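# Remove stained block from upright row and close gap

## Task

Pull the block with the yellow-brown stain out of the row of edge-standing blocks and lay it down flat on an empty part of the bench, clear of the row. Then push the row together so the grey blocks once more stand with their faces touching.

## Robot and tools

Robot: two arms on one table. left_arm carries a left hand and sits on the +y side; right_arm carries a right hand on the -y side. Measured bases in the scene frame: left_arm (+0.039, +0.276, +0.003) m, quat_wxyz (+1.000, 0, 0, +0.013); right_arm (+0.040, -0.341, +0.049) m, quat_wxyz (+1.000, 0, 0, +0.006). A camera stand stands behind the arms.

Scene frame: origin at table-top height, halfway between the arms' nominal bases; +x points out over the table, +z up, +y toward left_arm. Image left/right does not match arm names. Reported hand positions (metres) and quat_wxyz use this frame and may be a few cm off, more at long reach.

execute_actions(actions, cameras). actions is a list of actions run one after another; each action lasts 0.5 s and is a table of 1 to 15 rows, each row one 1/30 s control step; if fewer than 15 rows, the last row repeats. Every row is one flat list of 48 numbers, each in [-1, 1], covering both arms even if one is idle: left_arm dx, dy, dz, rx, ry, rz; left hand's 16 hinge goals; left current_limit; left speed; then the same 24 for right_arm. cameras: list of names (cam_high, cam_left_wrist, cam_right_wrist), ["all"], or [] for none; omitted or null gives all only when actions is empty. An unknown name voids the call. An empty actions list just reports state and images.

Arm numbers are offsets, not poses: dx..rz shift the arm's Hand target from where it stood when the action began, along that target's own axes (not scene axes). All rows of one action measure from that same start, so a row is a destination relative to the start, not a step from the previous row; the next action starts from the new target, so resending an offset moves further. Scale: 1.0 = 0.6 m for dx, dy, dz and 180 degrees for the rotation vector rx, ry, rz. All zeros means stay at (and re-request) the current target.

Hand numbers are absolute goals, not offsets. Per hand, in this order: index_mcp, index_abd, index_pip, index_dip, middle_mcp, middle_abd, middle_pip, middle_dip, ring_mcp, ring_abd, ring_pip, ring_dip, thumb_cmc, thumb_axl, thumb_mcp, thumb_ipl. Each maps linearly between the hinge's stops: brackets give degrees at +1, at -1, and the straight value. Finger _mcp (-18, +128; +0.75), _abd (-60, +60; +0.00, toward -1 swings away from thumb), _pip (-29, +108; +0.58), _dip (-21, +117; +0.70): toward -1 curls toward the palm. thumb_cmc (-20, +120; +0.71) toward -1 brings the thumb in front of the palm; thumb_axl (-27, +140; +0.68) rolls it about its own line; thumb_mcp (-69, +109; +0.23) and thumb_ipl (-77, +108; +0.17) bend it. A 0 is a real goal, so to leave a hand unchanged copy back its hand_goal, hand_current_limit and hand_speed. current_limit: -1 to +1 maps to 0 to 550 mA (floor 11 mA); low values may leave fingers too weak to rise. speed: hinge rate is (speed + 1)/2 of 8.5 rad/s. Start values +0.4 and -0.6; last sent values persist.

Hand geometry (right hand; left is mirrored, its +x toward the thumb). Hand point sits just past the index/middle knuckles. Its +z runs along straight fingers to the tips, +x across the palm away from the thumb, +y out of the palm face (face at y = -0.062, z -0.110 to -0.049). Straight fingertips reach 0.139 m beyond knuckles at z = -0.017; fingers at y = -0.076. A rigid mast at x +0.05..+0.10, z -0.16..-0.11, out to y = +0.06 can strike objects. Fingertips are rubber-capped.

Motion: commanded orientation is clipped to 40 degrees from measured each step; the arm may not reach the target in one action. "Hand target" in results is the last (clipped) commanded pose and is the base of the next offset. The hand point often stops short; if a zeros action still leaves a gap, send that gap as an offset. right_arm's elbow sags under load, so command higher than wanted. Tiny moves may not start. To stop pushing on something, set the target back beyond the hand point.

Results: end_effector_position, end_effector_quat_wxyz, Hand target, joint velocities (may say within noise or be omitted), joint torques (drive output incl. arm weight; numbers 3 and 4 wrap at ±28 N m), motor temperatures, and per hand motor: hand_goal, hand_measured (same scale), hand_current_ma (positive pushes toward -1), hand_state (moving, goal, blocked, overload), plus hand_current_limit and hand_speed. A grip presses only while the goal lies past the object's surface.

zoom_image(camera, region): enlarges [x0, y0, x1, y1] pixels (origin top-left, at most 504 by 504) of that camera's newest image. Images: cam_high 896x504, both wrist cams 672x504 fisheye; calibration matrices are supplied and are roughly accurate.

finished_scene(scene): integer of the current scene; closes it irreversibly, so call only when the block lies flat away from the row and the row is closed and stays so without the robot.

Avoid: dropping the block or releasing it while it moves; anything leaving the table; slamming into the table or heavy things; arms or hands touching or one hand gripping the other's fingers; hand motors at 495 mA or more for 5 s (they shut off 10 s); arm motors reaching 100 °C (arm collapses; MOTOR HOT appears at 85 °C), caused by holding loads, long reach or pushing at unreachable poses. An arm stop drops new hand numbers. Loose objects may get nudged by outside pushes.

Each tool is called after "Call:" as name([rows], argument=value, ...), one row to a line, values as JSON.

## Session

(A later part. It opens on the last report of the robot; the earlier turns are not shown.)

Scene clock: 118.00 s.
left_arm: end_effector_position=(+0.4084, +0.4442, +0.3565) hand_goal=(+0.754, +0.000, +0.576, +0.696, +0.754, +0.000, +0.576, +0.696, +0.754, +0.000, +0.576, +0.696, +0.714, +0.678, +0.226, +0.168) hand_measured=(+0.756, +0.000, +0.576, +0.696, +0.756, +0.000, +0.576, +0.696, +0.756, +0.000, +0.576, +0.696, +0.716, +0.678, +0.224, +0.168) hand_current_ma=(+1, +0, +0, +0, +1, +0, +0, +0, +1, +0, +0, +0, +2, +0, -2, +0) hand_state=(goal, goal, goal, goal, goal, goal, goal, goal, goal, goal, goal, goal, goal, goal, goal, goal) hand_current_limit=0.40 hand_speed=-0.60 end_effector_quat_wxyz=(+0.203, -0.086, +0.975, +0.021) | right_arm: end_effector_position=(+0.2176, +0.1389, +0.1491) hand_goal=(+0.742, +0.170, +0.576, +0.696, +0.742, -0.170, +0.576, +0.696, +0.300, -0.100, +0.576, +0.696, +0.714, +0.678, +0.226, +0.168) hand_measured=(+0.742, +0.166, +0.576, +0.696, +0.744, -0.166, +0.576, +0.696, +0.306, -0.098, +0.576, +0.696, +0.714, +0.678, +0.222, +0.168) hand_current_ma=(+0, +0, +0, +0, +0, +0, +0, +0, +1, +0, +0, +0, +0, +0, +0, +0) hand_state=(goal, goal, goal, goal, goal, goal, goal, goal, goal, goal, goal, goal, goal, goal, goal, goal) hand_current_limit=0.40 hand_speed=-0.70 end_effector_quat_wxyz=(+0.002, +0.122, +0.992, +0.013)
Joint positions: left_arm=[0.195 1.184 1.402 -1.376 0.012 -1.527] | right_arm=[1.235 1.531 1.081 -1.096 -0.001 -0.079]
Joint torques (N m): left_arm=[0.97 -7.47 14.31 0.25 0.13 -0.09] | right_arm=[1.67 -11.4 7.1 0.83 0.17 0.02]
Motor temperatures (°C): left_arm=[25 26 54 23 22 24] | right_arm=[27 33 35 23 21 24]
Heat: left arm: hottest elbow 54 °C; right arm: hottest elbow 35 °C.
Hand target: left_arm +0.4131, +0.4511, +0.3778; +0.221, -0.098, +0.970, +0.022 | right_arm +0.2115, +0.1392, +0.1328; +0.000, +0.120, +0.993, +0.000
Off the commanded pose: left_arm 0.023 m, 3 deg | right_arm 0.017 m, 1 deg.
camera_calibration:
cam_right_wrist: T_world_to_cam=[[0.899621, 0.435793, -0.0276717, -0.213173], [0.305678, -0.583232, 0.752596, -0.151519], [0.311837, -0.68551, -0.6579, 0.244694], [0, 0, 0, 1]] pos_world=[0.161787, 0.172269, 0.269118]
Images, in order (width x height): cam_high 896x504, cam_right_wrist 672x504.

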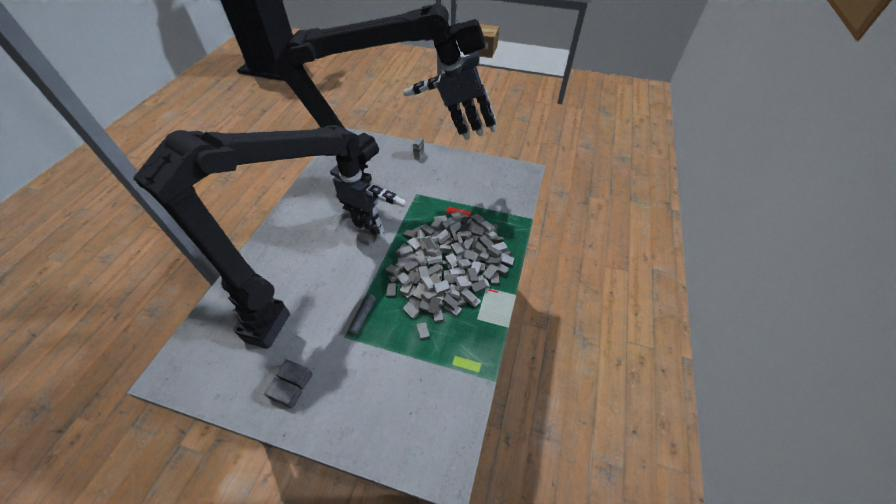

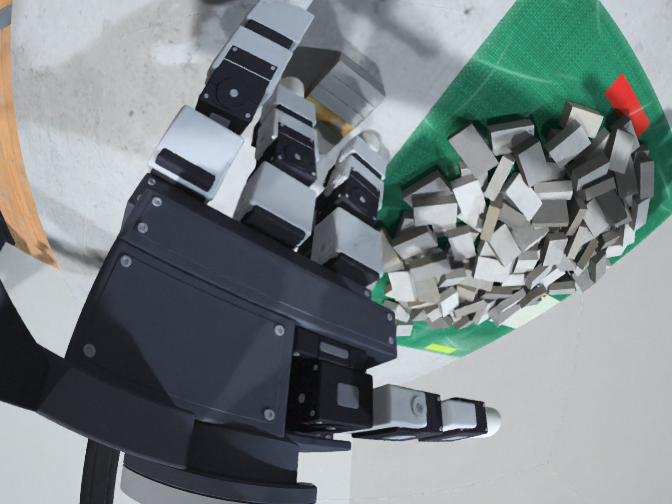

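Call:
execute_actions([
  [[0,0,0,0,0,0,0.754,0,0.576,0.696,0.754,0,0.576,0.696,0.754,0,0.576,0.696,0.714,0.678,0.226,0.168,0.4,-0.6,0,0,0,0,0,0,0.748,0.1,0.576,0.696,0.748,-0.14,0.576,0.696,0.3,-0.1,0.576,0.696,0.714,0.678,0.226,0.168,0.0,-0.92]],
  [[0,0,0,0,0,0,0.754,0,0.576,0.696,0.754,0,0.576,0.696,0.754,0,0.576,0.696,0.714,0.678,0.226,0.168,0.4,-0.6,0,0,0,0,0,0,0.748,0.03,0.576,0.696,0.748,-0.06,0.576,0.696,0.3,-0.1,0.576,0.696,0.714,0.678,0.226,0.168,0.0,-0.92]],
], cameras=["cam_right_wrist","cam_left_wrist"])

Call:
zoom_image(camera="cam_right_wrist", region=[280, 20, 400, 140])

Call:
zoom_image(camera="cam_left_wrist", region=[230, 300, 310, 380])

Scene clock: 127.80 s.
left_arm: end_effector_position=(+0.4084, +0.4442, +0.3565) hand_goal=(+0.754, +0.000, +0.576, +0.696, +0.754, +0.000, +0.576, +0.696, +0.754, +0.000, +0.576, +0.696, +0.714, +0.678, +0.226, +0.168) hand_measured=(+0.756, +0.000, +0.576, +0.696, +0.756, +0.000, +0.576, +0.696, +0.756, +0.000, +0.576, +0.696, +0.716, +0.678, +0.224, +0.168) hand_current_ma=(+1, +0, +0, +0, +1, +0, +0, +0, +1, +0, +0, +0, +2, +0, -2, +0) hand_state=(goal, goal, goal, goal, goal, goal, goal, goal, goal, goal, goal, goal, goal, goal, goal, goal) hand_current_limit=0.40 hand_speed=-0.60 end_effector_quat_wxyz=(+0.203, -0.086, +0.975, +0.021) | right_arm: end_effector_position=(+0.2171, +0.1391, +0.1491) hand_goal=(+0.748, +0.030, +0.576, +0.696, +0.748, -0.060, +0.576, +0.696, +0.300, -0.100, +0.576, +0.696, +0.714, +0.678, +0.226, +0.168) hand_measured=(+0.744, +0.076, +0.576, +0.696, +0.744, -0.130, +0.576, +0.696, +0.306, -0.098, +0.576, +0.696, +0.714, +0.678, +0.222, +0.168) hand_current_ma=(+0, +26, +0, +0, +0, -56, +0, +0, +1, +0, +0, +0, +0, +0, +0, +0) hand_state=(goal, blocked, goal, goal, goal, blocked, goal, goal, goal, goal, goal, goal, goal, goal, goal, goal) hand_current_limit=0.00 hand_speed=-0.92 end_effector_quat_wxyz=(+0.002, +0.121, +0.993, +0.013)
Joint positions: left_arm=[0.195 1.184 1.402 -1.376 0.012 -1.527] | right_arm=[1.236 1.531 1.081 -1.096 -0.001 -0.079]
Joint torques (N m): left_arm=[0.67 -7.53 14.54 0.24 0.14 -0.07] | right_arm=[1.38 -11.34 7.09 0.87 0.15 0.01]
Motor temperatures (°C): left_arm=[25 26 55 23 22 24] | right_arm=[27 33 34 23 21 24]
Heat: left arm: hottest elbow 55 °C; right arm: hottest elbow 34 °C.
Hand target: left_arm +0.4131, +0.4511, +0.3778; +0.221, -0.098, +0.970, +0.022 | right_arm +0.2116, +0.1392, +0.1328; +0.000, +0.120, +0.993, +0.000
Off the commanded pose: left_arm 0.023 m, 3 deg | right_arm 0.017 m, 1 deg.
camera_calibration:
cam_left_wrist: T_world_to_cam=[[0.824514, -0.497727, 0.269154, -0.239319], [-0.563559, -0.679664, 0.46953, 0.318875], [-0.0507633, -0.538818, -0.840891, 0.686106], [0, 0, 0, 1]] pos_world=[0.411856, 0.467299, 0.491633]
cam_right_wrist: T_world_to_cam=[[0.899289, 0.436476, -0.0277189, -0.212728], [0.306149, -0.582975, 0.752604, -0.1514], [0.312334, -0.685294, -0.65789, 0.244829], [0, 0, 0, 1]] pos_world=[0.161186, 0.172368, 0.269118]
Images, in order (width x height): cam_left_wrist 672x504, cam_right_wrist 672x504.

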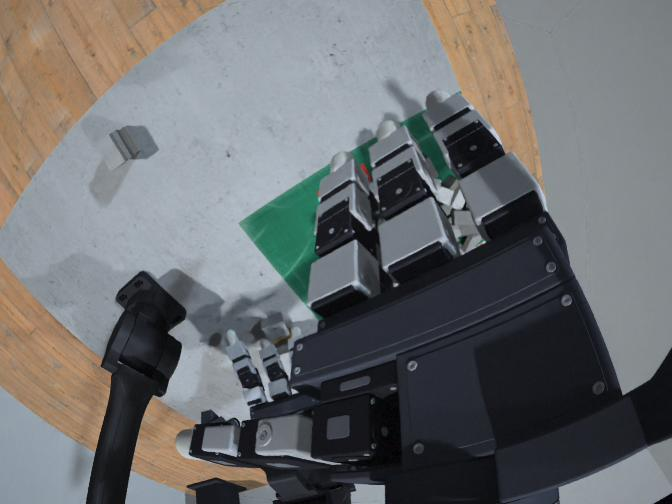

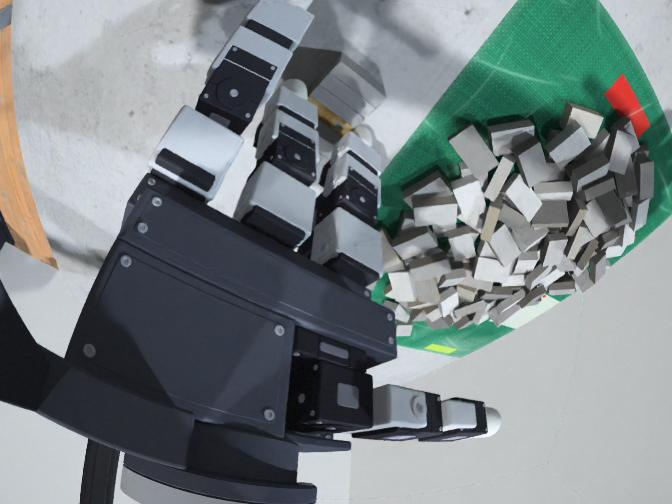

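Scaled by 4.200 from the camera's 672x504 image, which has a finer 960x720 frame.

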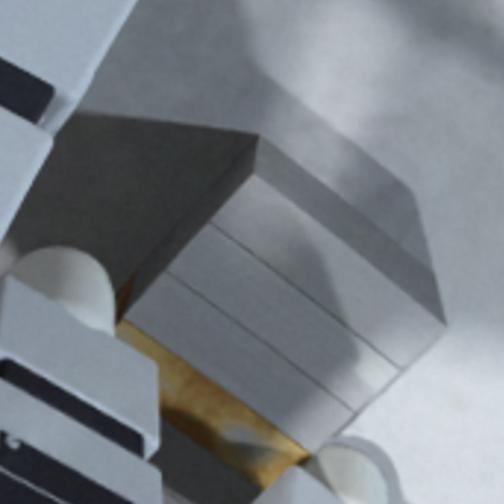

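Scaled by 6.300 from the camera's 672x504 image, which has a finer 960x720 frame.

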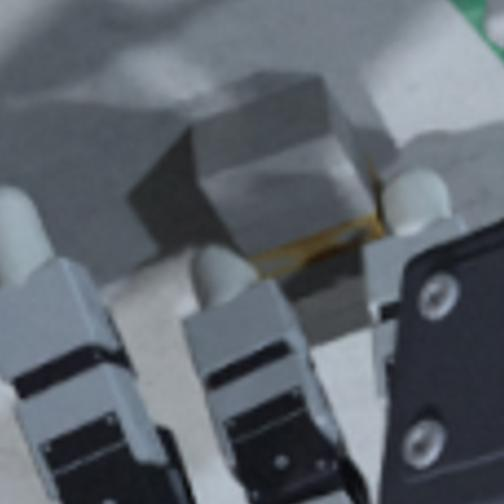

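Call:
execute_actions([
  [[0,0,0,0,0,0,0.754,0,0.576,0.696,0.754,0,0.576,0.696,0.754,0,0.576,0.696,0.714,0.678,0.226,0.168,0.4,-0.6,0,0,0,0,0,0,0.748,-0.06,0.576,0.696,0.748,0.0,0.576,0.696,0.3,-0.1,0.576,0.696,0.714,0.678,0.226,0.168,0.2,-0.92]],
  [[0,0,0,0,0,0,0.754,0,0.576,0.696,0.754,0,0.576,0.696,0.754,0,0.576,0.696,0.714,0.678,0.226,0.168,0.4,-0.6,-0.0009,0.0116,-0.0263,-0.0113,-0.0009,0,0.748,-0.06,0.576,0.696,0.748,0.0,0.576,0.696,0.3,-0.1,0.576,0.696,0.714,0.678,0.226,0.168,0.2,-0.92]],
  [[0,0,0,0,0,0,0.754,0,0.576,0.696,0.754,0,0.576,0.696,0.754,0,0.576,0.696,0.714,0.678,0.226,0.168,0.4,-0.6,-0.0014,0.0183,-0.029,-0.0117,-0.0009,0,0.748,-0.06,0.576,0.696,0.748,0.0,0.576,0.696,0.3,-0.1,0.576,0.696,0.714,0.678,0.226,0.168,0.2,-0.92]],
], cameras=[])

Scene clock: 143.73 s.
left_arm: end_effector_position=(+0.4084, +0.4442, +0.3565) hand_goal=(+0.754, +0.000, +0.576, +0.696, +0.754, +0.000, +0.576, +0.696, +0.754, +0.000, +0.576, +0.696, +0.714, +0.678, +0.226, +0.168) hand_measured=(+0.756, +0.000, +0.576, +0.696, +0.756, +0.000, +0.576, +0.696, +0.756, +0.000, +0.576, +0.696, +0.716, +0.678, +0.224, +0.168) hand_current_ma=(+1, +0, +0, +0, +1, +0, +0, +0, +1, +0, +0, +0, +2, +0, -2, +0) hand_state=(goal, goal, goal, goal, goal, goal, goal, goal, goal, goal, goal, goal, goal, goal, goal, goal) hand_current_limit=0.40 hand_speed=-0.60 end_effector_quat_wxyz=(+0.203, -0.086, +0.975, +0.021) | right_arm: end_effector_position=(+0.2172, +0.1393, +0.1492) hand_goal=(+0.748, -0.060, +0.576, +0.696, +0.748, +0.000, +0.576, +0.696, +0.300, -0.100, +0.576, +0.696, +0.714, +0.678, +0.226, +0.168) hand_measured=(+0.746, +0.070, +0.576, +0.696, +0.746, -0.126, +0.576, +0.696, +0.306, -0.098, +0.576, +0.696, +0.714, +0.678, +0.222, +0.168) hand_current_ma=(+0, +193, +0, +0, +0, -178, +0, +0, +1, +0, +0, +0, +0, +0, +0, +0) hand_state=(goal, blocked, goal, goal, goal, blocked, goal, goal, goal, goal, goal, goal, goal, goal, goal, goal) hand_current_limit=0.20 hand_speed=-0.92 end_effector_quat_wxyz=(+0.002, +0.122, +0.992, +0.013)
Joint positions: left_arm=[0.195 1.184 1.402 -1.376 0.012 -1.527] | right_arm=[1.236 1.531 1.081 -1.095 -0.001 -0.078]
Joint torques (N m): left_arm=[0.09 -7.41 14.45 0.32 0.15 -0.07] | right_arm=[1.85 -14.39 10.39 0.87 0.14 0.01]
Motor temperatures (°C): left_arm=[25 26 56 23 22 24] | right_arm=[27 34 34 23 21 24]
Heat: left arm: hottest elbow 56 °C; right arm: hottest shoulder 34 °C.
Hand target: left_arm +0.4131, +0.4511, +0.3778; +0.221, -0.098, +0.970, +0.022 | right_arm +0.2170, +0.1556, +0.1663; +0.007, +0.120, +0.992, +0.036
Off the commanded pose: left_arm 0.023 m, 3 deg | right_arm 0.024 m, 3 deg.
No camera images: "cameras" was empty.

Call:
execute_actions([
  [[0,0,0,0,0,0,0.754,0,0.576,0.696,0.754,0,0.576,0.696,0.754,0,0.576,0.696,0.714,0.678,0.226,0.168,0.4,-0.6,0,-0.003,-0.029,0.0042,0.0003,0,0.748,-0.06,0.576,0.696,0.748,0.0,0.576,0.696,0.3,-0.1,0.576,0.696,0.714,0.678,0.226,0.168,0.2,-0.92]],
], cameras=["cam_right_wrist","cam_left_wrist"])

Call:
zoom_image(camera="cam_right_wrist", region=[280, 20, 400, 140])

Call:
zoom_image(camera="cam_left_wrist", region=[230, 300, 310, 380])

Scene clock: 149.93 s.
left_arm: end_effector_position=(+0.4084, +0.4442, +0.3565) hand_goal=(+0.754, +0.000, +0.576, +0.696, +0.754, +0.000, +0.576, +0.696, +0.754, +0.000, +0.576, +0.696, +0.714, +0.678, +0.226, +0.168) hand_measured=(+0.756, +0.000, +0.576, +0.696, +0.756, +0.000, +0.576, +0.696, +0.756, +0.000, +0.576, +0.696, +0.716, +0.678, +0.224, +0.168) hand_current_ma=(+1, +0, +0, +0, +1, +0, +0, +0, +1, +0, +0, +0, +2, +0, -2, +0) hand_state=(goal, goal, goal, goal, goal, goal, goal, goal, goal, goal, goal, goal, goal, goal, goal, goal) hand_current_limit=0.40 hand_speed=-0.60 end_effector_quat_wxyz=(+0.203, -0.086, +0.975, +0.021) | right_arm: end_effector_position=(+0.2163, +0.1367, +0.1567) hand_goal=(+0.748, -0.060, +0.576, +0.696, +0.748, +0.000, +0.576, +0.696, +0.300, -0.100, +0.576, +0.696, +0.714, +0.678, +0.226, +0.168) hand_measured=(+0.742, +0.070, +0.574, +0.696, +0.742, -0.126, +0.574, +0.696, +0.306, -0.098, +0.576, +0.696, +0.714, +0.678, +0.222, +0.168) hand_current_ma=(-1, +193, +0, +0, -1, -178, +0, +0, +1, +0, +0, +0, +0, +0, +0, +0) hand_state=(goal, blocked, goal, goal, goal, blocked, goal, goal, goal, goal, goal, goal, goal, goal, goal, goal) hand_current_limit=0.20 hand_speed=-0.92 end_effector_quat_wxyz=(+0.001, +0.122, +0.993, +0.007)
Joint positions: left_arm=[0.195 1.184 1.402 -1.376 0.012 -1.527] | right_arm=[1.236 1.522 1.096 -1.132 -0.001 -0.078]
Joint torques (N m): left_arm=[0.32 -7.65 14.48 0.24 0.14 -0.09] | right_arm=[1.55 -15.15 11.73 -0.17 0.15 0.01]
Motor temperatures (°C): left_arm=[25 26 57 23 22 24] | right_arm=[27 34 34 23 21 24]
Heat: left arm: hottest elbow 57 °C; right arm: hottest shoulder 34 °C.
Hand target: left_arm +0.4131, +0.4511, +0.3778; +0.221, -0.098, +0.970, +0.022 | right_arm +0.2162, +0.1528, +0.1836; +0.006, +0.120, +0.992, +0.029
Off the commanded pose: left_arm 0.023 m, 3 deg | right_arm 0.031 m, 3 deg.
camera_calibration:
cam_left_wrist: T_world_to_cam=[[0.824514, -0.497727, 0.269154, -0.239319], [-0.563559, -0.679664, 0.46953, 0.318875], [-0.0507633, -0.538818, -0.840891, 0.686106], [0, 0, 0, 1]] pos_world=[0.411856, 0.467299, 0.491633]
cam_right_wrist: T_world_to_cam=[[0.899311, 0.435805, -0.0362427, -0.209474], [0.308879, -0.574346, 0.758103, -0.160947], [0.309569, -0.692965, -0.651127, 0.249092], [0, 0, 0, 1]] pos_world=[0.160984, 0.171463, 0.276613]
Images, in order (width x height): cam_left_wrist 672x504, cam_right_wrist 672x504.

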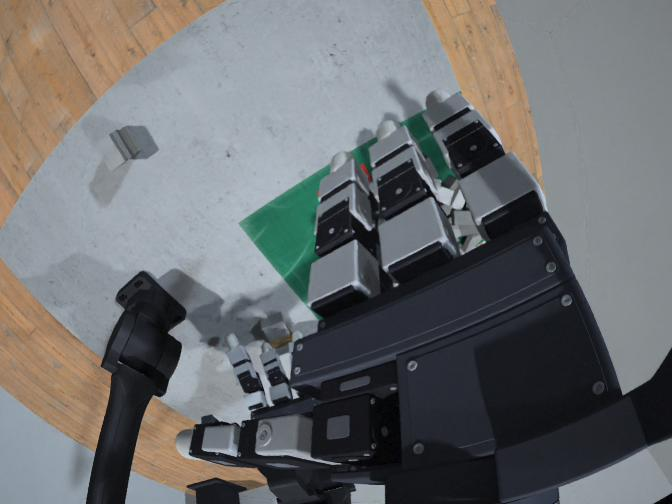

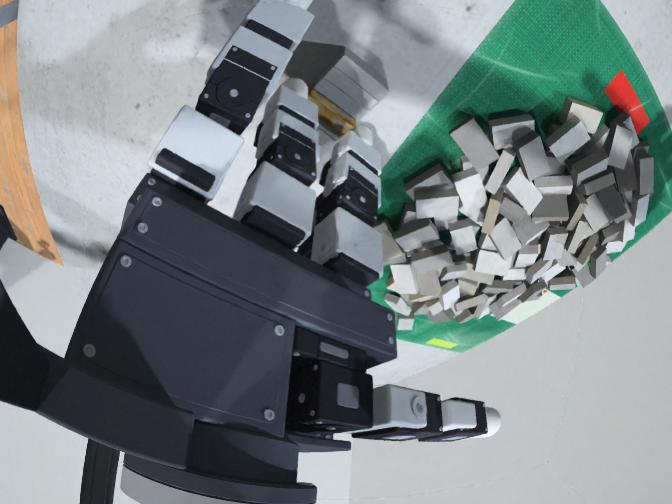

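Scaled by 4.200 from the camera's 672x504 image, which has a finer 960x720 frame.

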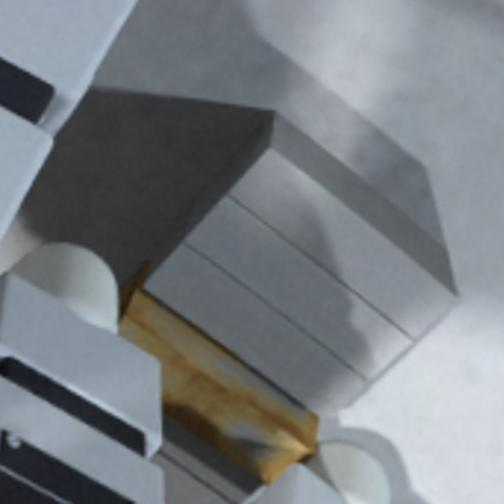

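Scaled by 6.300 from the camera's 672x504 image, which has a finer 960x720 frame.

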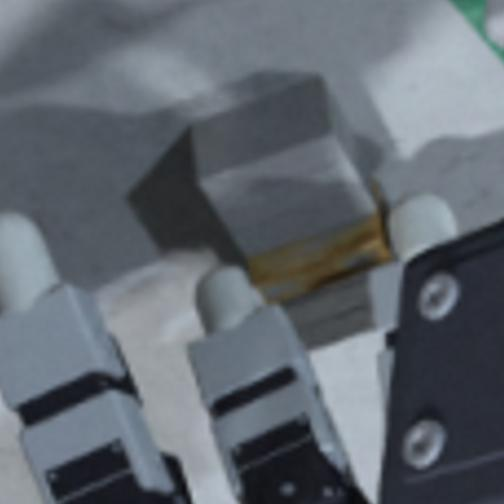

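Call:
execute_actions([
  [[0,0,0,0,0,0,0.754,0,0.576,0.696,0.754,0,0.576,0.696,0.754,0,0.576,0.696,0.714,0.678,0.226,0.168,0.4,-0.6,0,0.0035,-0.0415,0,0,0,0.748,-0.06,0.576,0.696,0.748,0.0,0.576,0.696,0.3,-0.1,0.576,0.696,0.714,0.678,0.226,0.168,0.2,-0.92]],
  [[0,0,0,0,0,0,0.754,0,0.576,0.696,0.754,0,0.576,0.696,0.754,0,0.576,0.696,0.714,0.678,0.226,0.168,0.4,-0.6,0,0.003,-0.0415,0,0,0,0.748,-0.06,0.576,0.696,0.748,0.0,0.576,0.696,0.3,-0.1,0.576,0.696,0.714,0.678,0.226,0.168,0.2,-0.92]],
], cameras=["cam_right_wrist","cam_left_wrist","cam_high"])

Call:
zoom_image(camera="cam_right_wrist", region=[280, 10, 420, 140])

Call:
zoom_image(camera="cam_left_wrist", region=[230, 300, 310, 380])

Call:
zoom_image(camera="cam_high", region=[335, 195, 395, 255])

Scene clock: 156.00 s.
left_arm: end_effector_position=(+0.4084, +0.4442, +0.3565) hand_goal=(+0.754, +0.000, +0.576, +0.696, +0.754, +0.000, +0.576, +0.696, +0.754, +0.000, +0.576, +0.696, +0.714, +0.678, +0.226, +0.168) hand_measured=(+0.756, +0.000, +0.576, +0.696, +0.756, +0.000, +0.576, +0.696, +0.756, +0.000, +0.576, +0.696, +0.716, +0.678, +0.224, +0.168) hand_current_ma=(+1, +0, +0, +0, +1, +0, +0, +0, +1, +0, +0, +0, +2, +0, -2, +0) hand_state=(goal, goal, goal, goal, goal, goal, goal, goal, goal, goal, goal, goal, goal, goal, goal, goal) hand_current_limit=0.40 hand_speed=-0.60 end_effector_quat_wxyz=(+0.203, -0.086, +0.975, +0.021) | right_arm: end_effector_position=(+0.2167, +0.1379, +0.2063) hand_goal=(+0.748, -0.060, +0.576, +0.696, +0.748, +0.000, +0.576, +0.696, +0.300, -0.100, +0.576, +0.696, +0.714, +0.678, +0.226, +0.168) hand_measured=(+0.746, +0.070, +0.574, +0.696, +0.746, -0.126, +0.574, +0.696, +0.306, -0.098, +0.576, +0.696, +0.714, +0.678, +0.222, +0.168) hand_current_ma=(+0, +193, +0, +0, +0, -178, +0, +0, +1, +0, +0, +0, +0, +0, +0, +0) hand_state=(goal, blocked, goal, goal, goal, blocked, goal, goal, goal, goal, goal, goal, goal, goal, goal, goal) hand_current_limit=0.20 hand_speed=-0.92 end_effector_quat_wxyz=(+0.000, +0.122, +0.993, +0.005)
Joint positions: left_arm=[0.195 1.184 1.402 -1.376 0.012 -1.527] | right_arm=[1.236 1.481 1.189 -1.27 -0.001 -0.078]
Joint torques (N m): left_arm=[0.44 -7.47 14.53 0.2 0.14 -0.06] | right_arm=[1.55 -14.8 12.42 -0.01 0.15 0.02]
Motor temperatures (°C): left_arm=[25 26 57 23 22 24] | right_arm=[27 34 36 23 21 24]
Heat: left arm: hottest elbow 57 °C; right arm: hottest elbow 36 °C.
Hand target: left_arm +0.4131, +0.4511, +0.3778; +0.221, -0.098, +0.970, +0.022 | right_arm +0.2162, +0.1537, +0.2336; +0.006, +0.120, +0.992, +0.029
Off the commanded pose: left_arm 0.023 m, 3 deg | right_arm 0.031 m, 3 deg.
camera_calibration:
cam_left_wrist: T_world_to_cam=[[0.824514, -0.497727, 0.269154, -0.239319], [-0.563559, -0.679664, 0.46953, 0.318875], [-0.0507633, -0.538818, -0.840891, 0.686106], [0, 0, 0, 1]] pos_world=[0.411856, 0.467299, 0.491633]
cam_right_wrist: T_world_to_cam=[[0.899275, 0.435672, -0.0386491, -0.208013], [0.309697, -0.571859, 0.759648, -0.198774], [0.308855, -0.695102, -0.649185, 0.282127], [0, 0, 0, 1]] pos_world=[0.161484, 0.173061, 0.326112]

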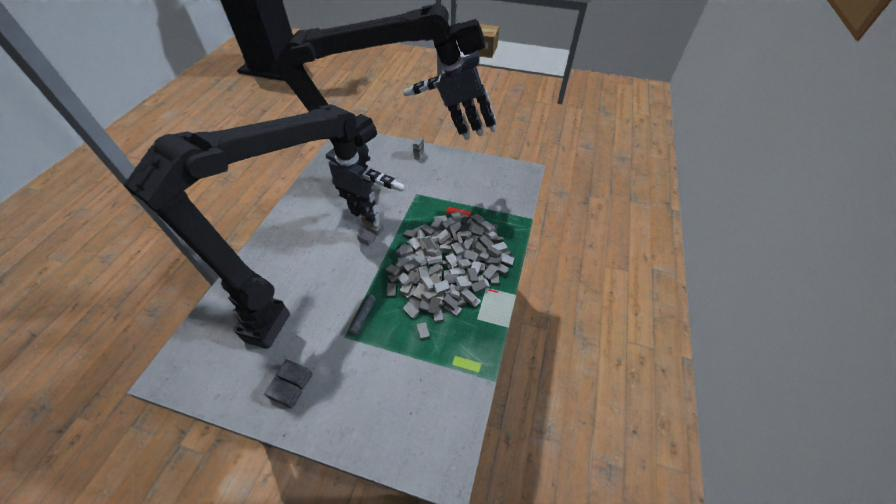

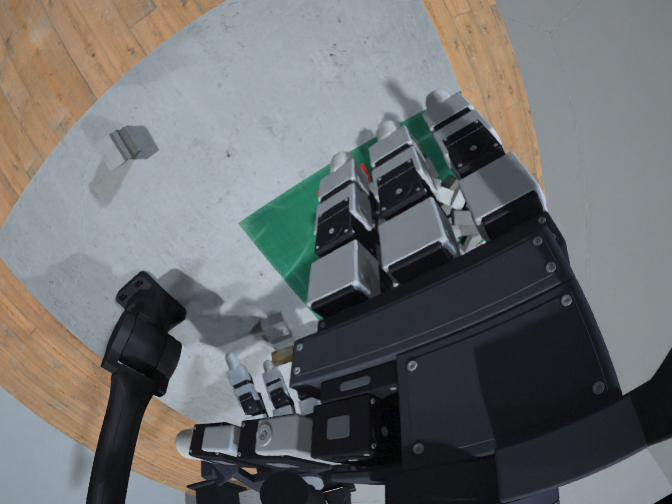

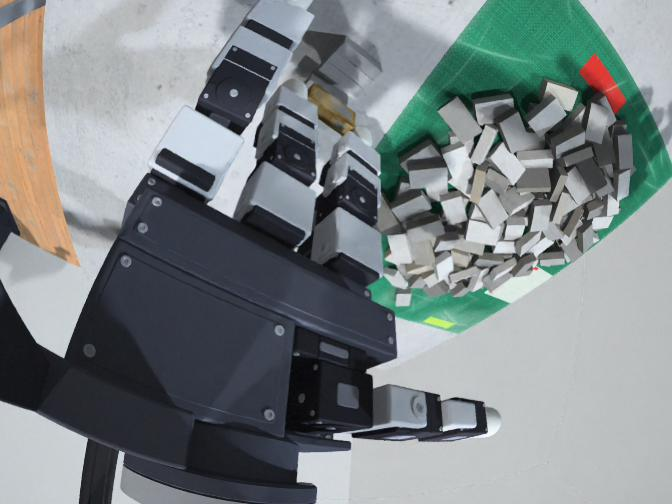

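Scaled by 3.600 from the camera's 672x504 image, which has a finer 960x720 frame.

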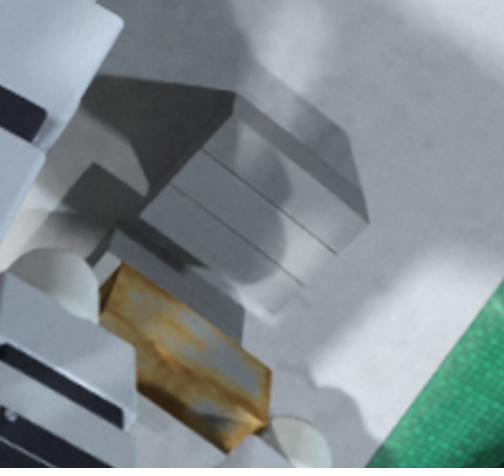

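Scaled by 6.300 from the camera's 672x504 image, which has a finer 960x720 frame.

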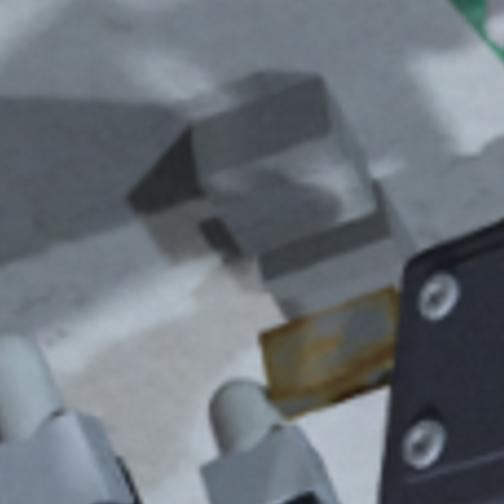

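Scaled by 8.400 from the camera's 896x504 image, which has a finer 1280x720 frame.

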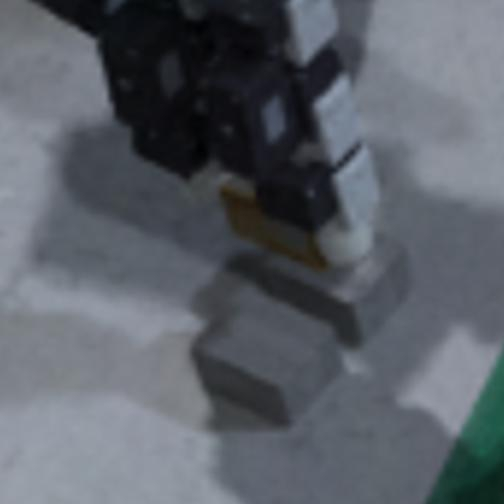

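Call:
execute_actions([
  [[0,0,0,0,0,0,0.754,0,0.576,0.696,0.754,0,0.576,0.696,0.754,0,0.576,0.696,0.714,0.678,0.226,0.168,0.4,-0.6,0,-0.07,-0.012,0,0,0,0.748,-0.06,0.576,0.696,0.748,0.0,0.576,0.696,0.3,-0.1,0.576,0.696,0.714,0.678,0.226,0.168,0.2,-0.94]],
  [[0,0,0,0,0,0,0.754,0,0.576,0.696,0.754,0,0.576,0.696,0.754,0,0.576,0.696,0.714,0.678,0.226,0.168,0.4,-0.6,0,-0.088,-0.005,0,0,0,0.70,-0.06,0.576,0.696,0.70,0.0,0.576,0.696,0.3,-0.1,0.576,0.696,0.714,0.678,0.226,0.168,0.2,-0.94]],
  [[0,0,0,0,0,0,0.754,0,0.576,0.696,0.754,0,0.576,0.696,0.754,0,0.576,0.696,0.714,0.678,0.226,0.168,0.4,-0.6,0,-0.088,-0.005,0,0,0,0.644,-0.06,0.576,0.696,0.644,0.0,0.576,0.696,0.3,-0.1,0.576,0.696,0.714,0.678,0.226,0.168,0.2,-0.94]],
], cameras=["cam_right_wrist","cam_high"])

Call:
zoom_image(camera="cam_right_wrist", region=[250, 0, 450, 150])

Call:
zoom_image(camera="cam_high", region=[310, 205, 400, 285])

Scene clock: 183.07 s.
left_arm: end_effector_position=(+0.4084, +0.4442, +0.3565) hand_goal=(+0.754, +0.000, +0.576, +0.696, +0.754, +0.000, +0.576, +0.696, +0.754, +0.000, +0.576, +0.696, +0.714, +0.678, +0.226, +0.168) hand_measured=(+0.756, +0.000, +0.576, +0.696, +0.756, +0.000, +0.576, +0.696, +0.756, +0.000, +0.576, +0.696, +0.716, +0.678, +0.224, +0.168) hand_current_ma=(+1, +0, +0, +0, +1, +0, +0, +0, +1, +0, +0, +0, +2, +0, -2, +0) hand_state=(goal, goal, goal, goal, goal, goal, goal, goal, goal, goal, goal, goal, goal, goal, goal, goal) hand_current_limit=0.40 hand_speed=-0.60 end_effector_quat_wxyz=(+0.203, -0.086, +0.975, +0.021) | right_arm: end_effector_position=(+0.1779, +0.0152, +0.2376) hand_goal=(+0.644, -0.060, +0.576, +0.696, +0.644, +0.000, +0.576, +0.696, +0.300, -0.100, +0.576, +0.696, +0.714, +0.678, +0.226, +0.168) hand_measured=(+0.650, +0.070, +0.576, +0.696, +0.650, -0.126, +0.576, +0.696, +0.304, -0.098, +0.576, +0.696, +0.714, +0.678, +0.222, +0.168) hand_current_ma=(+0, +193, +0, +0, +1, -178, +0, +0, +0, +0, +0, +0, +0, +0, +0, +0) hand_state=(goal, blocked, goal, goal, goal, blocked, goal, goal, goal, goal, goal, goal, goal, goal, goal, goal) hand_current_limit=0.20 hand_speed=-0.94 end_effector_quat_wxyz=(+0.006, +0.118, +0.992, +0.031)
Joint positions: left_arm=[0.195 1.184 1.402 -1.376 0.012 -1.527] | right_arm=[1.227 1.079 0.905 -1.333 -0.001 -0.094]
Joint torques (N m): left_arm=[0.56 -7.47 14.58 0.31 0.15 -0.05] | right_arm=[-0.73 -7.41 8.46 0.08 0.09 -0.2]
Motor temperatures (°C): left_arm=[25 26 59 23 21 24] | right_arm=[27 36 41 23 21 24]
Heat: left arm: hottest elbow 59 °C; right arm: hottest elbow 41 °C.
Hand target: left_arm +0.4131, +0.4511, +0.3778; +0.221, -0.098, +0.970, +0.022 | right_arm +0.1808, +0.0099, +0.2381; +0.006, +0.120, +0.992, +0.029
Off the commanded pose: left_arm 0.023 m, 3 deg | right_arm 0.006 m, 0 deg.
camera_calibration:
cam_right_wrist: T_world_to_cam=[[0.89662, 0.442801, -0.0000647748, -0.127128], [0.300338, -0.608041, 0.734903, -0.272596], [0.325377, -0.658949, -0.678172, 0.232554], [0, 0, 0, 1]] pos_world=[0.120189, 0.0437836, 0.358035]
Images, in order (width x height): cam_high 896x504, cam_right_wrist 672x504.

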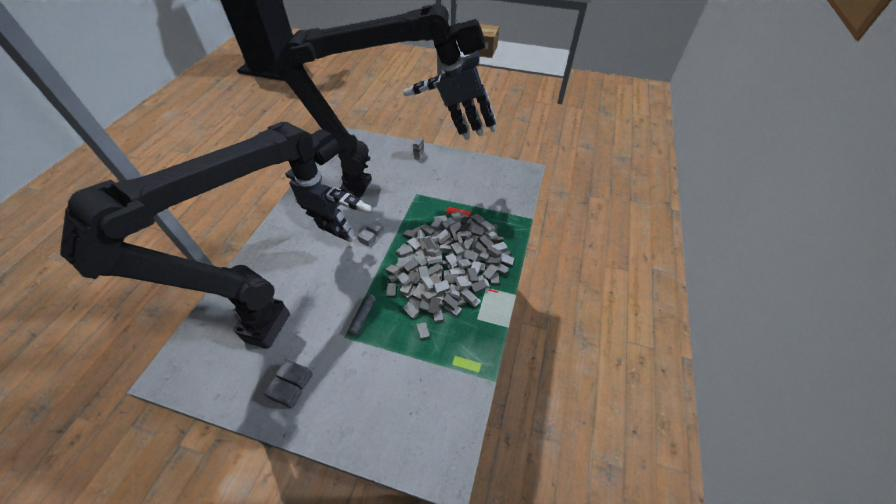

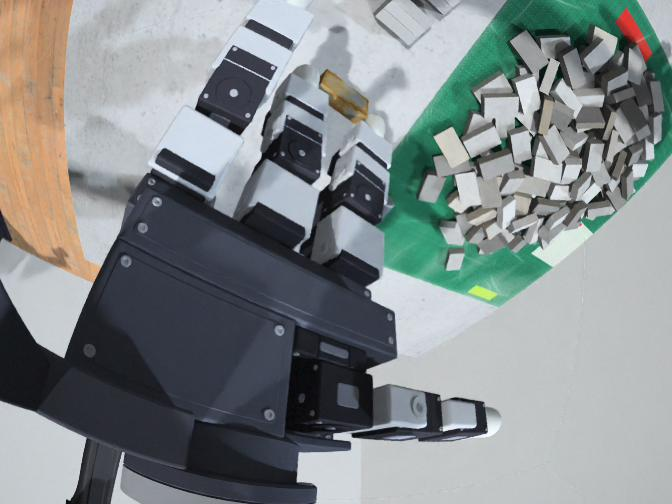

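Scaled by 2.520 from the camera's 672x504 image, which has a finer 960x720 frame.

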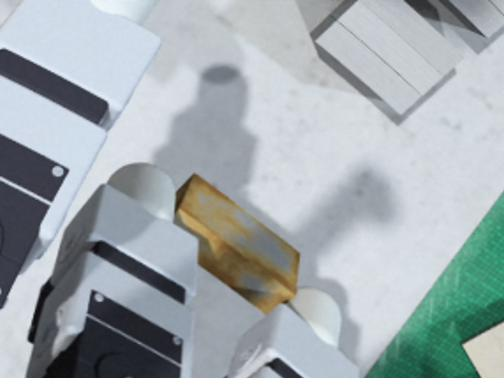

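Scaled by 5.600 from the camera's 896x504 image, which has a finer 1280x720 frame.

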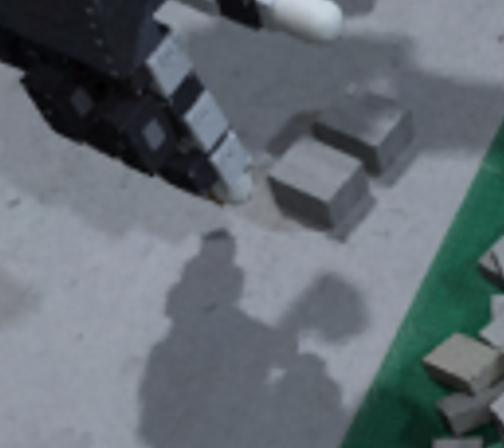

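Call:
execute_actions([
  [[0,0,0,0,0,0,0.754,0,0.576,0.696,0.754,0,0.576,0.696,0.754,0,0.576,0.696,0.714,0.678,0.226,0.168,0.4,-0.6,0,-0.058,0.03,0.0094,0.0008,0,0.644,-0.06,0.576,0.696,0.644,0.0,0.576,0.696,0.3,-0.1,0.576,0.696,0.714,0.678,0.226,0.168,0.2,-0.94]],
  [[0,0,0,0,0,0,0.754,0,0.576,0.696,0.754,0,0.576,0.696,0.754,0,0.576,0.696,0.714,0.678,0.226,0.168,0.4,-0.6,0,0,0.055,0.0094,0.0007,0,0.644,-0.06,0.576,0.696,0.644,0.0,0.576,0.696,0.3,-0.1,0.576,0.696,0.714,0.678,0.226,0.168,0.2,-0.94]],
  [[0,0,0,0,0,0,0.754,0,0.576,0.696,0.754,0,0.576,0.696,0.754,0,0.576,0.696,0.714,0.678,0.226,0.168,0.4,-0.6,0,0,0.055,0,0,0,0.644,-0.06,0.576,0.696,0.644,0.0,0.576,0.696,0.3,-0.1,0.576,0.696,0.714,0.678,0.226,0.168,0.2,-0.94]],
], cameras=["cam_right_wrist","cam_high"])

Call:
zoom_image(camera="cam_right_wrist", region=[280, 10, 420, 140])

Call:
zoom_image(camera="cam_high", region=[310, 215, 390, 285])

Scene clock: 195.23 s.
left_arm: end_effector_position=(+0.4084, +0.4442, +0.3565) hand_goal=(+0.754, +0.000, +0.576, +0.696, +0.754, +0.000, +0.576, +0.696, +0.754, +0.000, +0.576, +0.696, +0.714, +0.678, +0.226, +0.168) hand_measured=(+0.756, +0.000, +0.576, +0.696, +0.756, +0.000, +0.576, +0.696, +0.756, +0.000, +0.576, +0.696, +0.716, +0.678, +0.224, +0.168) hand_current_ma=(+1, +0, +0, +0, +1, +0, +0, +0, +1, +0, +0, +0, +2, +0, -2, +0) hand_state=(goal, goal, goal, goal, goal, goal, goal, goal, goal, goal, goal, goal, goal, goal, goal, goal) hand_current_limit=0.40 hand_speed=-0.60 end_effector_quat_wxyz=(+0.203, -0.086, +0.975, +0.021) | right_arm: end_effector_position=(+0.1686, -0.0222, +0.1557) hand_goal=(+0.644, -0.060, +0.576, +0.696, +0.644, +0.000, +0.576, +0.696, +0.300, -0.100, +0.576, +0.696, +0.714, +0.678, +0.226, +0.168) hand_measured=(+0.644, +0.070, +0.576, +0.696, +0.644, -0.126, +0.576, +0.696, +0.304, -0.098, +0.576, +0.696, +0.714, +0.678, +0.222, +0.168) hand_current_ma=(+0, +193, +0, +0, +0, -178, +0, +0, +0, +0, +0, +0, +0, +0, +0, +0) hand_state=(goal, blocked, goal, goal, goal, blocked, goal, goal, goal, goal, goal, goal, goal, goal, goal, goal) hand_current_limit=0.20 hand_speed=-0.94 end_effector_quat_wxyz=(+0.000, +0.118, +0.993, +0.002)
Joint positions: left_arm=[0.195 1.184 1.402 -1.376 0.012 -1.527] | right_arm=[1.214 1.074 0.694 -1.188 -0.001 -0.108]
Joint torques (N m): left_arm=[0.67 -7.18 14.53 0.31 0.15 -0.08] | right_arm=[-0.85 -4.42 7.91 0.8 0.15 -0.18]
Motor temperatures (°C): left_arm=[25 26 59 23 21 24] | right_arm=[27 35 40 23 21 24]
Heat: left arm: hottest elbow 59 °C; right arm: hottest elbow 40 °C.
Hand target: left_arm +0.4131, +0.4511, +0.3778; +0.221, -0.098, +0.970, +0.022 | right_arm +0.1732, -0.0219, +0.1520; +0.000, +0.120, +0.993, +0.000
Off the commanded pose: left_arm 0.023 m, 3 deg | right_arm 0.006 m, 0 deg.
camera_calibration:
cam_right_wrist: T_world_to_cam=[[0.895822, 0.442296, -0.0433218, -0.0954136], [0.315604, -0.564516, 0.762703, -0.238247], [0.312885, -0.696919, -0.645297, 0.151451], [0, 0, 0, 1]] pos_world=[0.113279, 0.0132557, 0.275309]
Images, in order (width x height): cam_high 896x504, cam_right_wrist 672x504.

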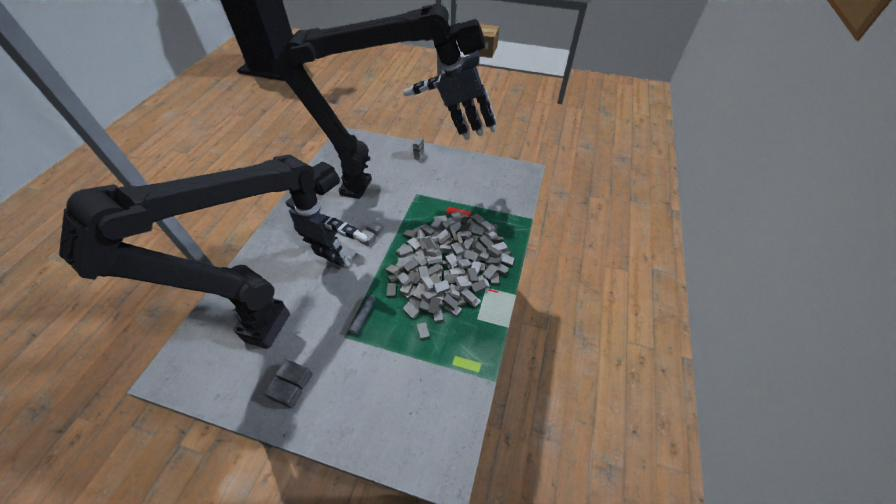

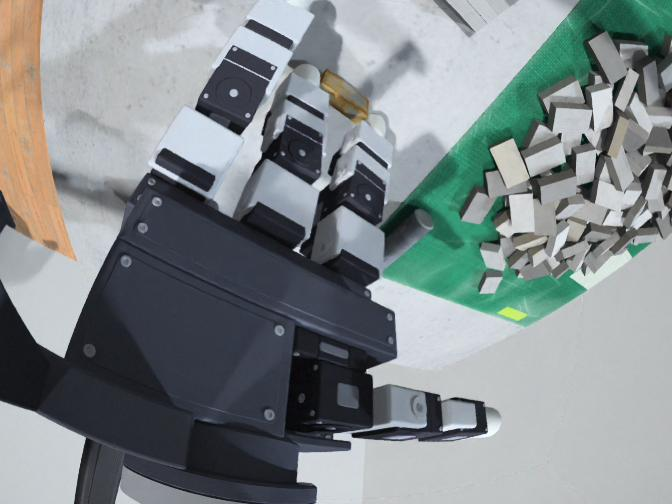

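Scaled by 3.600 from the camera's 672x504 image, which has a finer 960x720 frame.

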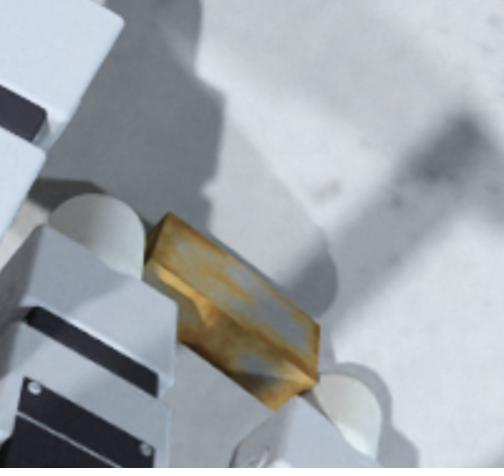

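Scaled by 6.300 from the camera's 896x504 image, which has a finer 1280x720 frame.

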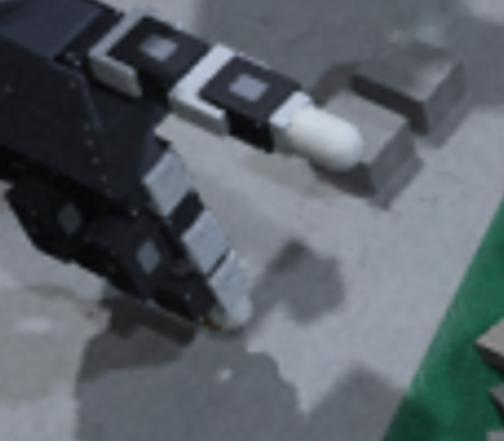

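Call:
execute_actions([
  [[0,0,0,0,0,0,0.754,0,0.576,0.696,0.754,0,0.576,0.696,0.754,0,0.576,0.696,0.714,0.678,0.226,0.168,0.4,-0.6,0,0,0.02,0,0,0,0.644,-0.06,0.576,0.696,0.644,0.0,0.576,0.696,0.3,-0.1,0.576,0.696,0.714,0.678,0.226,0.168,0.2,-0.94]],
], cameras=["cam_right_wrist","cam_high"])

Call:
zoom_image(camera="cam_right_wrist", region=[280, 10, 420, 140])

Call:
zoom_image(camera="cam_high", region=[325, 235, 375, 285])

Scene clock: 204.63 s.
left_arm: end_effector_position=(+0.4084, +0.4442, +0.3565) hand_goal=(+0.754, +0.000, +0.576, +0.696, +0.754, +0.000, +0.576, +0.696, +0.754, +0.000, +0.576, +0.696, +0.714, +0.678, +0.226, +0.168) hand_measured=(+0.756, +0.000, +0.576, +0.696, +0.756, +0.000, +0.576, +0.696, +0.756, +0.000, +0.576, +0.696, +0.716, +0.678, +0.224, +0.168) hand_current_ma=(+1, +0, +0, +0, +1, +0, +0, +0, +1, +0, +0, +0, +2, +0, -2, +0) hand_state=(goal, goal, goal, goal, goal, goal, goal, goal, goal, goal, goal, goal, goal, goal, goal, goal) hand_current_limit=0.40 hand_speed=-0.60 end_effector_quat_wxyz=(+0.203, -0.086, +0.975, +0.021) | right_arm: end_effector_position=(+0.1691, -0.0208, +0.1457) hand_goal=(+0.644, -0.060, +0.576, +0.696, +0.644, +0.000, +0.576, +0.696, +0.300, -0.100, +0.576, +0.696, +0.714, +0.678, +0.226, +0.168) hand_measured=(+0.644, +0.070, +0.576, +0.696, +0.644, -0.126, +0.576, +0.696, +0.304, -0.098, +0.576, +0.696, +0.714, +0.678, +0.222, +0.168) hand_current_ma=(+0, +193, +0, +0, +0, -178, +0, +0, +0, +0, +0, +0, +0, +0, +0, +0) hand_state=(goal, blocked, goal, goal, goal, blocked, goal, goal, goal, goal, goal, goal, goal, goal, goal, goal) hand_current_limit=0.20 hand_speed=-0.94 end_effector_quat_wxyz=(+0.000, +0.118, +0.993, +0.004)
Joint positions: left_arm=[0.195 1.184 1.402 -1.376 0.012 -1.527] | right_arm=[1.214 1.088 0.674 -1.149 -0.001 -0.108]
Joint torques (N m): left_arm=[0.5 -7.3 14.52 0.31 0.14 -0.07] | right_arm=[-0.73 -4.42 7.6 0.88 0.14 -0.18]
Motor temperatures (°C): left_arm=[25 26 60 23 21 24] | right_arm=[27 34 39 23 21 24]
Heat: left arm: hottest elbow 60 °C; right arm: hottest elbow 39 °C.
Hand target: left_arm +0.4131, +0.4511, +0.3778; +0.221, -0.098, +0.970, +0.022 | right_arm +0.1731, -0.0220, +0.1398; +0.000, +0.120, +0.993, +0.000
Off the commanded pose: left_arm 0.023 m, 3 deg | right_arm 0.007 m, 0 deg.
camera_calibration:
cam_right_wrist: T_world_to_cam=[[0.895887, 0.442502, -0.039724, -0.0974722], [0.314317, -0.568086, 0.760581, -0.229599], [0.313992, -0.693881, -0.648027, 0.146219], [0, 0, 0, 1]] pos_world=[0.113579, 0.014158, 0.265511]
Images, in order (width x height): cam_high 896x504, cam_right_wrist 672x504.

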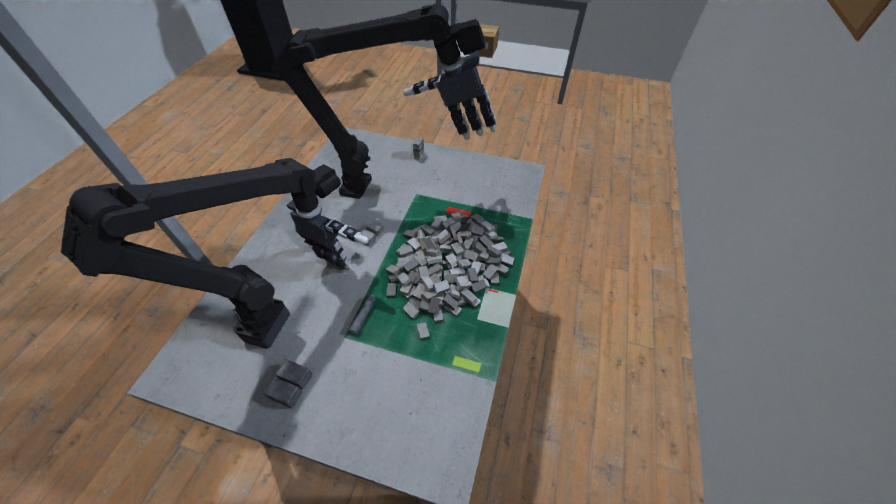

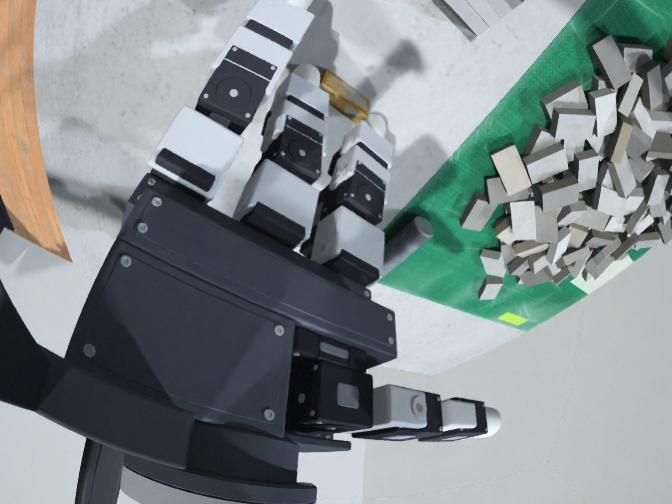

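Scaled by 3.600 from the camera's 672x504 image, which has a finer 960x720 frame.

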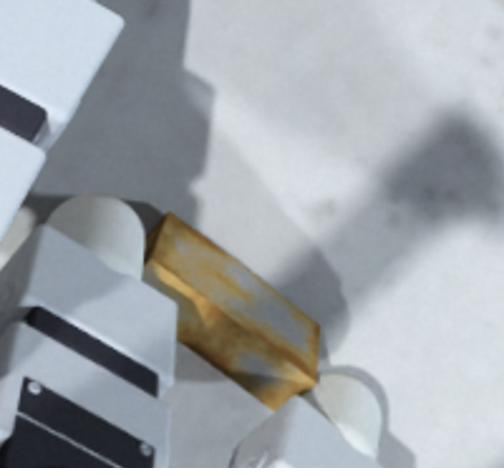

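Scaled by 10.080 from the camera's 896x504 image, which has a finer 1280x720 frame.

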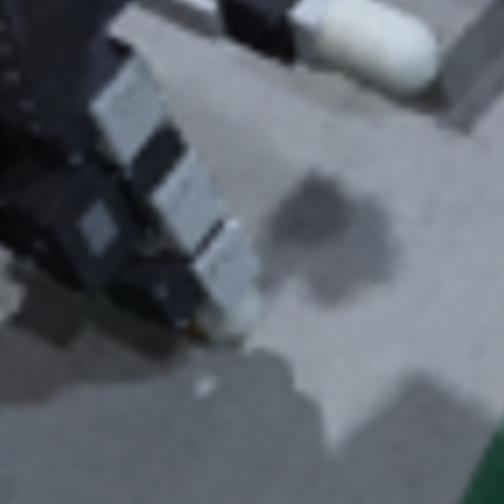

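Call:
execute_actions([
  [[0,0,0,0,0,0,0.754,0,0.576,0.696,0.754,0,0.576,0.696,0.754,0,0.576,0.696,0.714,0.678,0.226,0.168,0.4,-0.6,0,0,0.013,0,0,0,0.644,-0.06,0.576,0.696,0.644,0.0,0.576,0.696,0.3,-0.1,0.576,0.696,0.714,0.678,0.226,0.168,0.2,-0.94]],
], cameras=["cam_right_wrist"])

Call:
zoom_image(camera="cam_right_wrist", region=[280, 10, 420, 140])

Scene clock: 208.80 s.
left_arm: end_effector_position=(+0.4084, +0.4442, +0.3565) hand_goal=(+0.754, +0.000, +0.576, +0.696, +0.754, +0.000, +0.576, +0.696, +0.754, +0.000, +0.576, +0.696, +0.714, +0.678, +0.226, +0.168) hand_measured=(+0.756, +0.000, +0.576, +0.696, +0.756, +0.000, +0.576, +0.696, +0.756, +0.000, +0.576, +0.696, +0.716, +0.678, +0.224, +0.168) hand_current_ma=(+1, +0, +0, +0, +1, +0, +0, +0, +1, +0, +0, +0, +2, +0, -2, +0) hand_state=(goal, goal, goal, goal, goal, goal, goal, goal, goal, goal, goal, goal, goal, goal, goal, goal) hand_current_limit=0.40 hand_speed=-0.60 end_effector_quat_wxyz=(+0.203, -0.086, +0.975, +0.021) | right_arm: end_effector_position=(+0.1699, -0.0183, +0.1432) hand_goal=(+0.644, -0.060, +0.576, +0.696, +0.644, +0.000, +0.576, +0.696, +0.300, -0.100, +0.576, +0.696, +0.714, +0.678, +0.226, +0.168) hand_measured=(+0.644, +0.070, +0.576, +0.696, +0.644, -0.126, +0.576, +0.696, +0.304, -0.098, +0.576, +0.696, +0.714, +0.678, +0.222, +0.168) hand_current_ma=(+0, +191, +0, +0, +0, -178, +0, +0, +0, +0, +0, +0, +0, +0, +0, +0) hand_state=(goal, blocked, goal, goal, goal, blocked, goal, goal, goal, goal, goal, goal, goal, goal, goal, goal) hand_current_limit=0.20 hand_speed=-0.94 end_effector_quat_wxyz=(+0.001, +0.118, +0.993, +0.010)
Joint positions: left_arm=[0.195 1.184 1.402 -1.376 0.012 -1.527] | right_arm=[1.214 1.093 0.667 -1.125 -0.001 -0.108]
Joint torques (N m): left_arm=[0.73 -7.59 14.43 0.31 0.14 -0.07] | right_arm=[-0.79 -3.9 6.97 0.99 0.12 -0.18]
Motor temperatures (°C): left_arm=[25 26 60 23 21 24] | right_arm=[27 34 38 23 21 24]
Heat: left arm: hottest elbow 60 °C; right arm: hottest elbow 38 °C.
Hand target: left_arm +0.4131, +0.4511, +0.3778; +0.221, -0.098, +0.970, +0.022 | right_arm +0.1731, -0.0219, +0.1322; +0.000, +0.120, +0.993, +0.000
Off the commanded pose: left_arm 0.023 m, 3 deg | right_arm 0.012 m, 1 deg.
camera_calibration:
cam_right_wrist: T_world_to_cam=[[0.89587, 0.443197, -0.0315099, -0.100634], [0.311599, -0.576139, 0.755625, -0.225406], [0.316737, -0.686761, -0.654246, 0.146525], [0, 0, 0, 1]] pos_world=[0.113981, 0.0153631, 0.263015]
Images, in order (width x height): cam_right_wrist 672x504.

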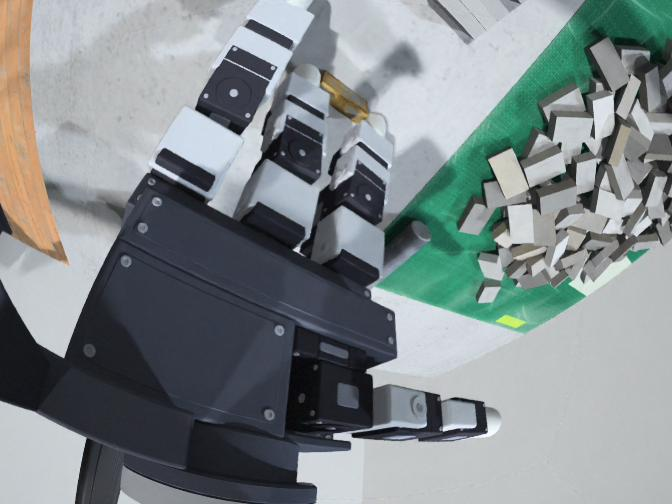

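Scaled by 3.600 from the camera's 672x504 image, which has a finer 960x720 frame.

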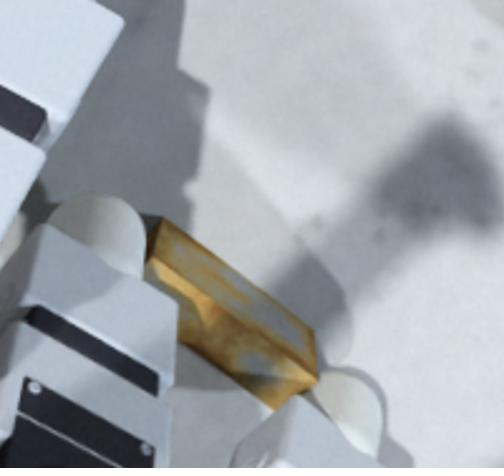

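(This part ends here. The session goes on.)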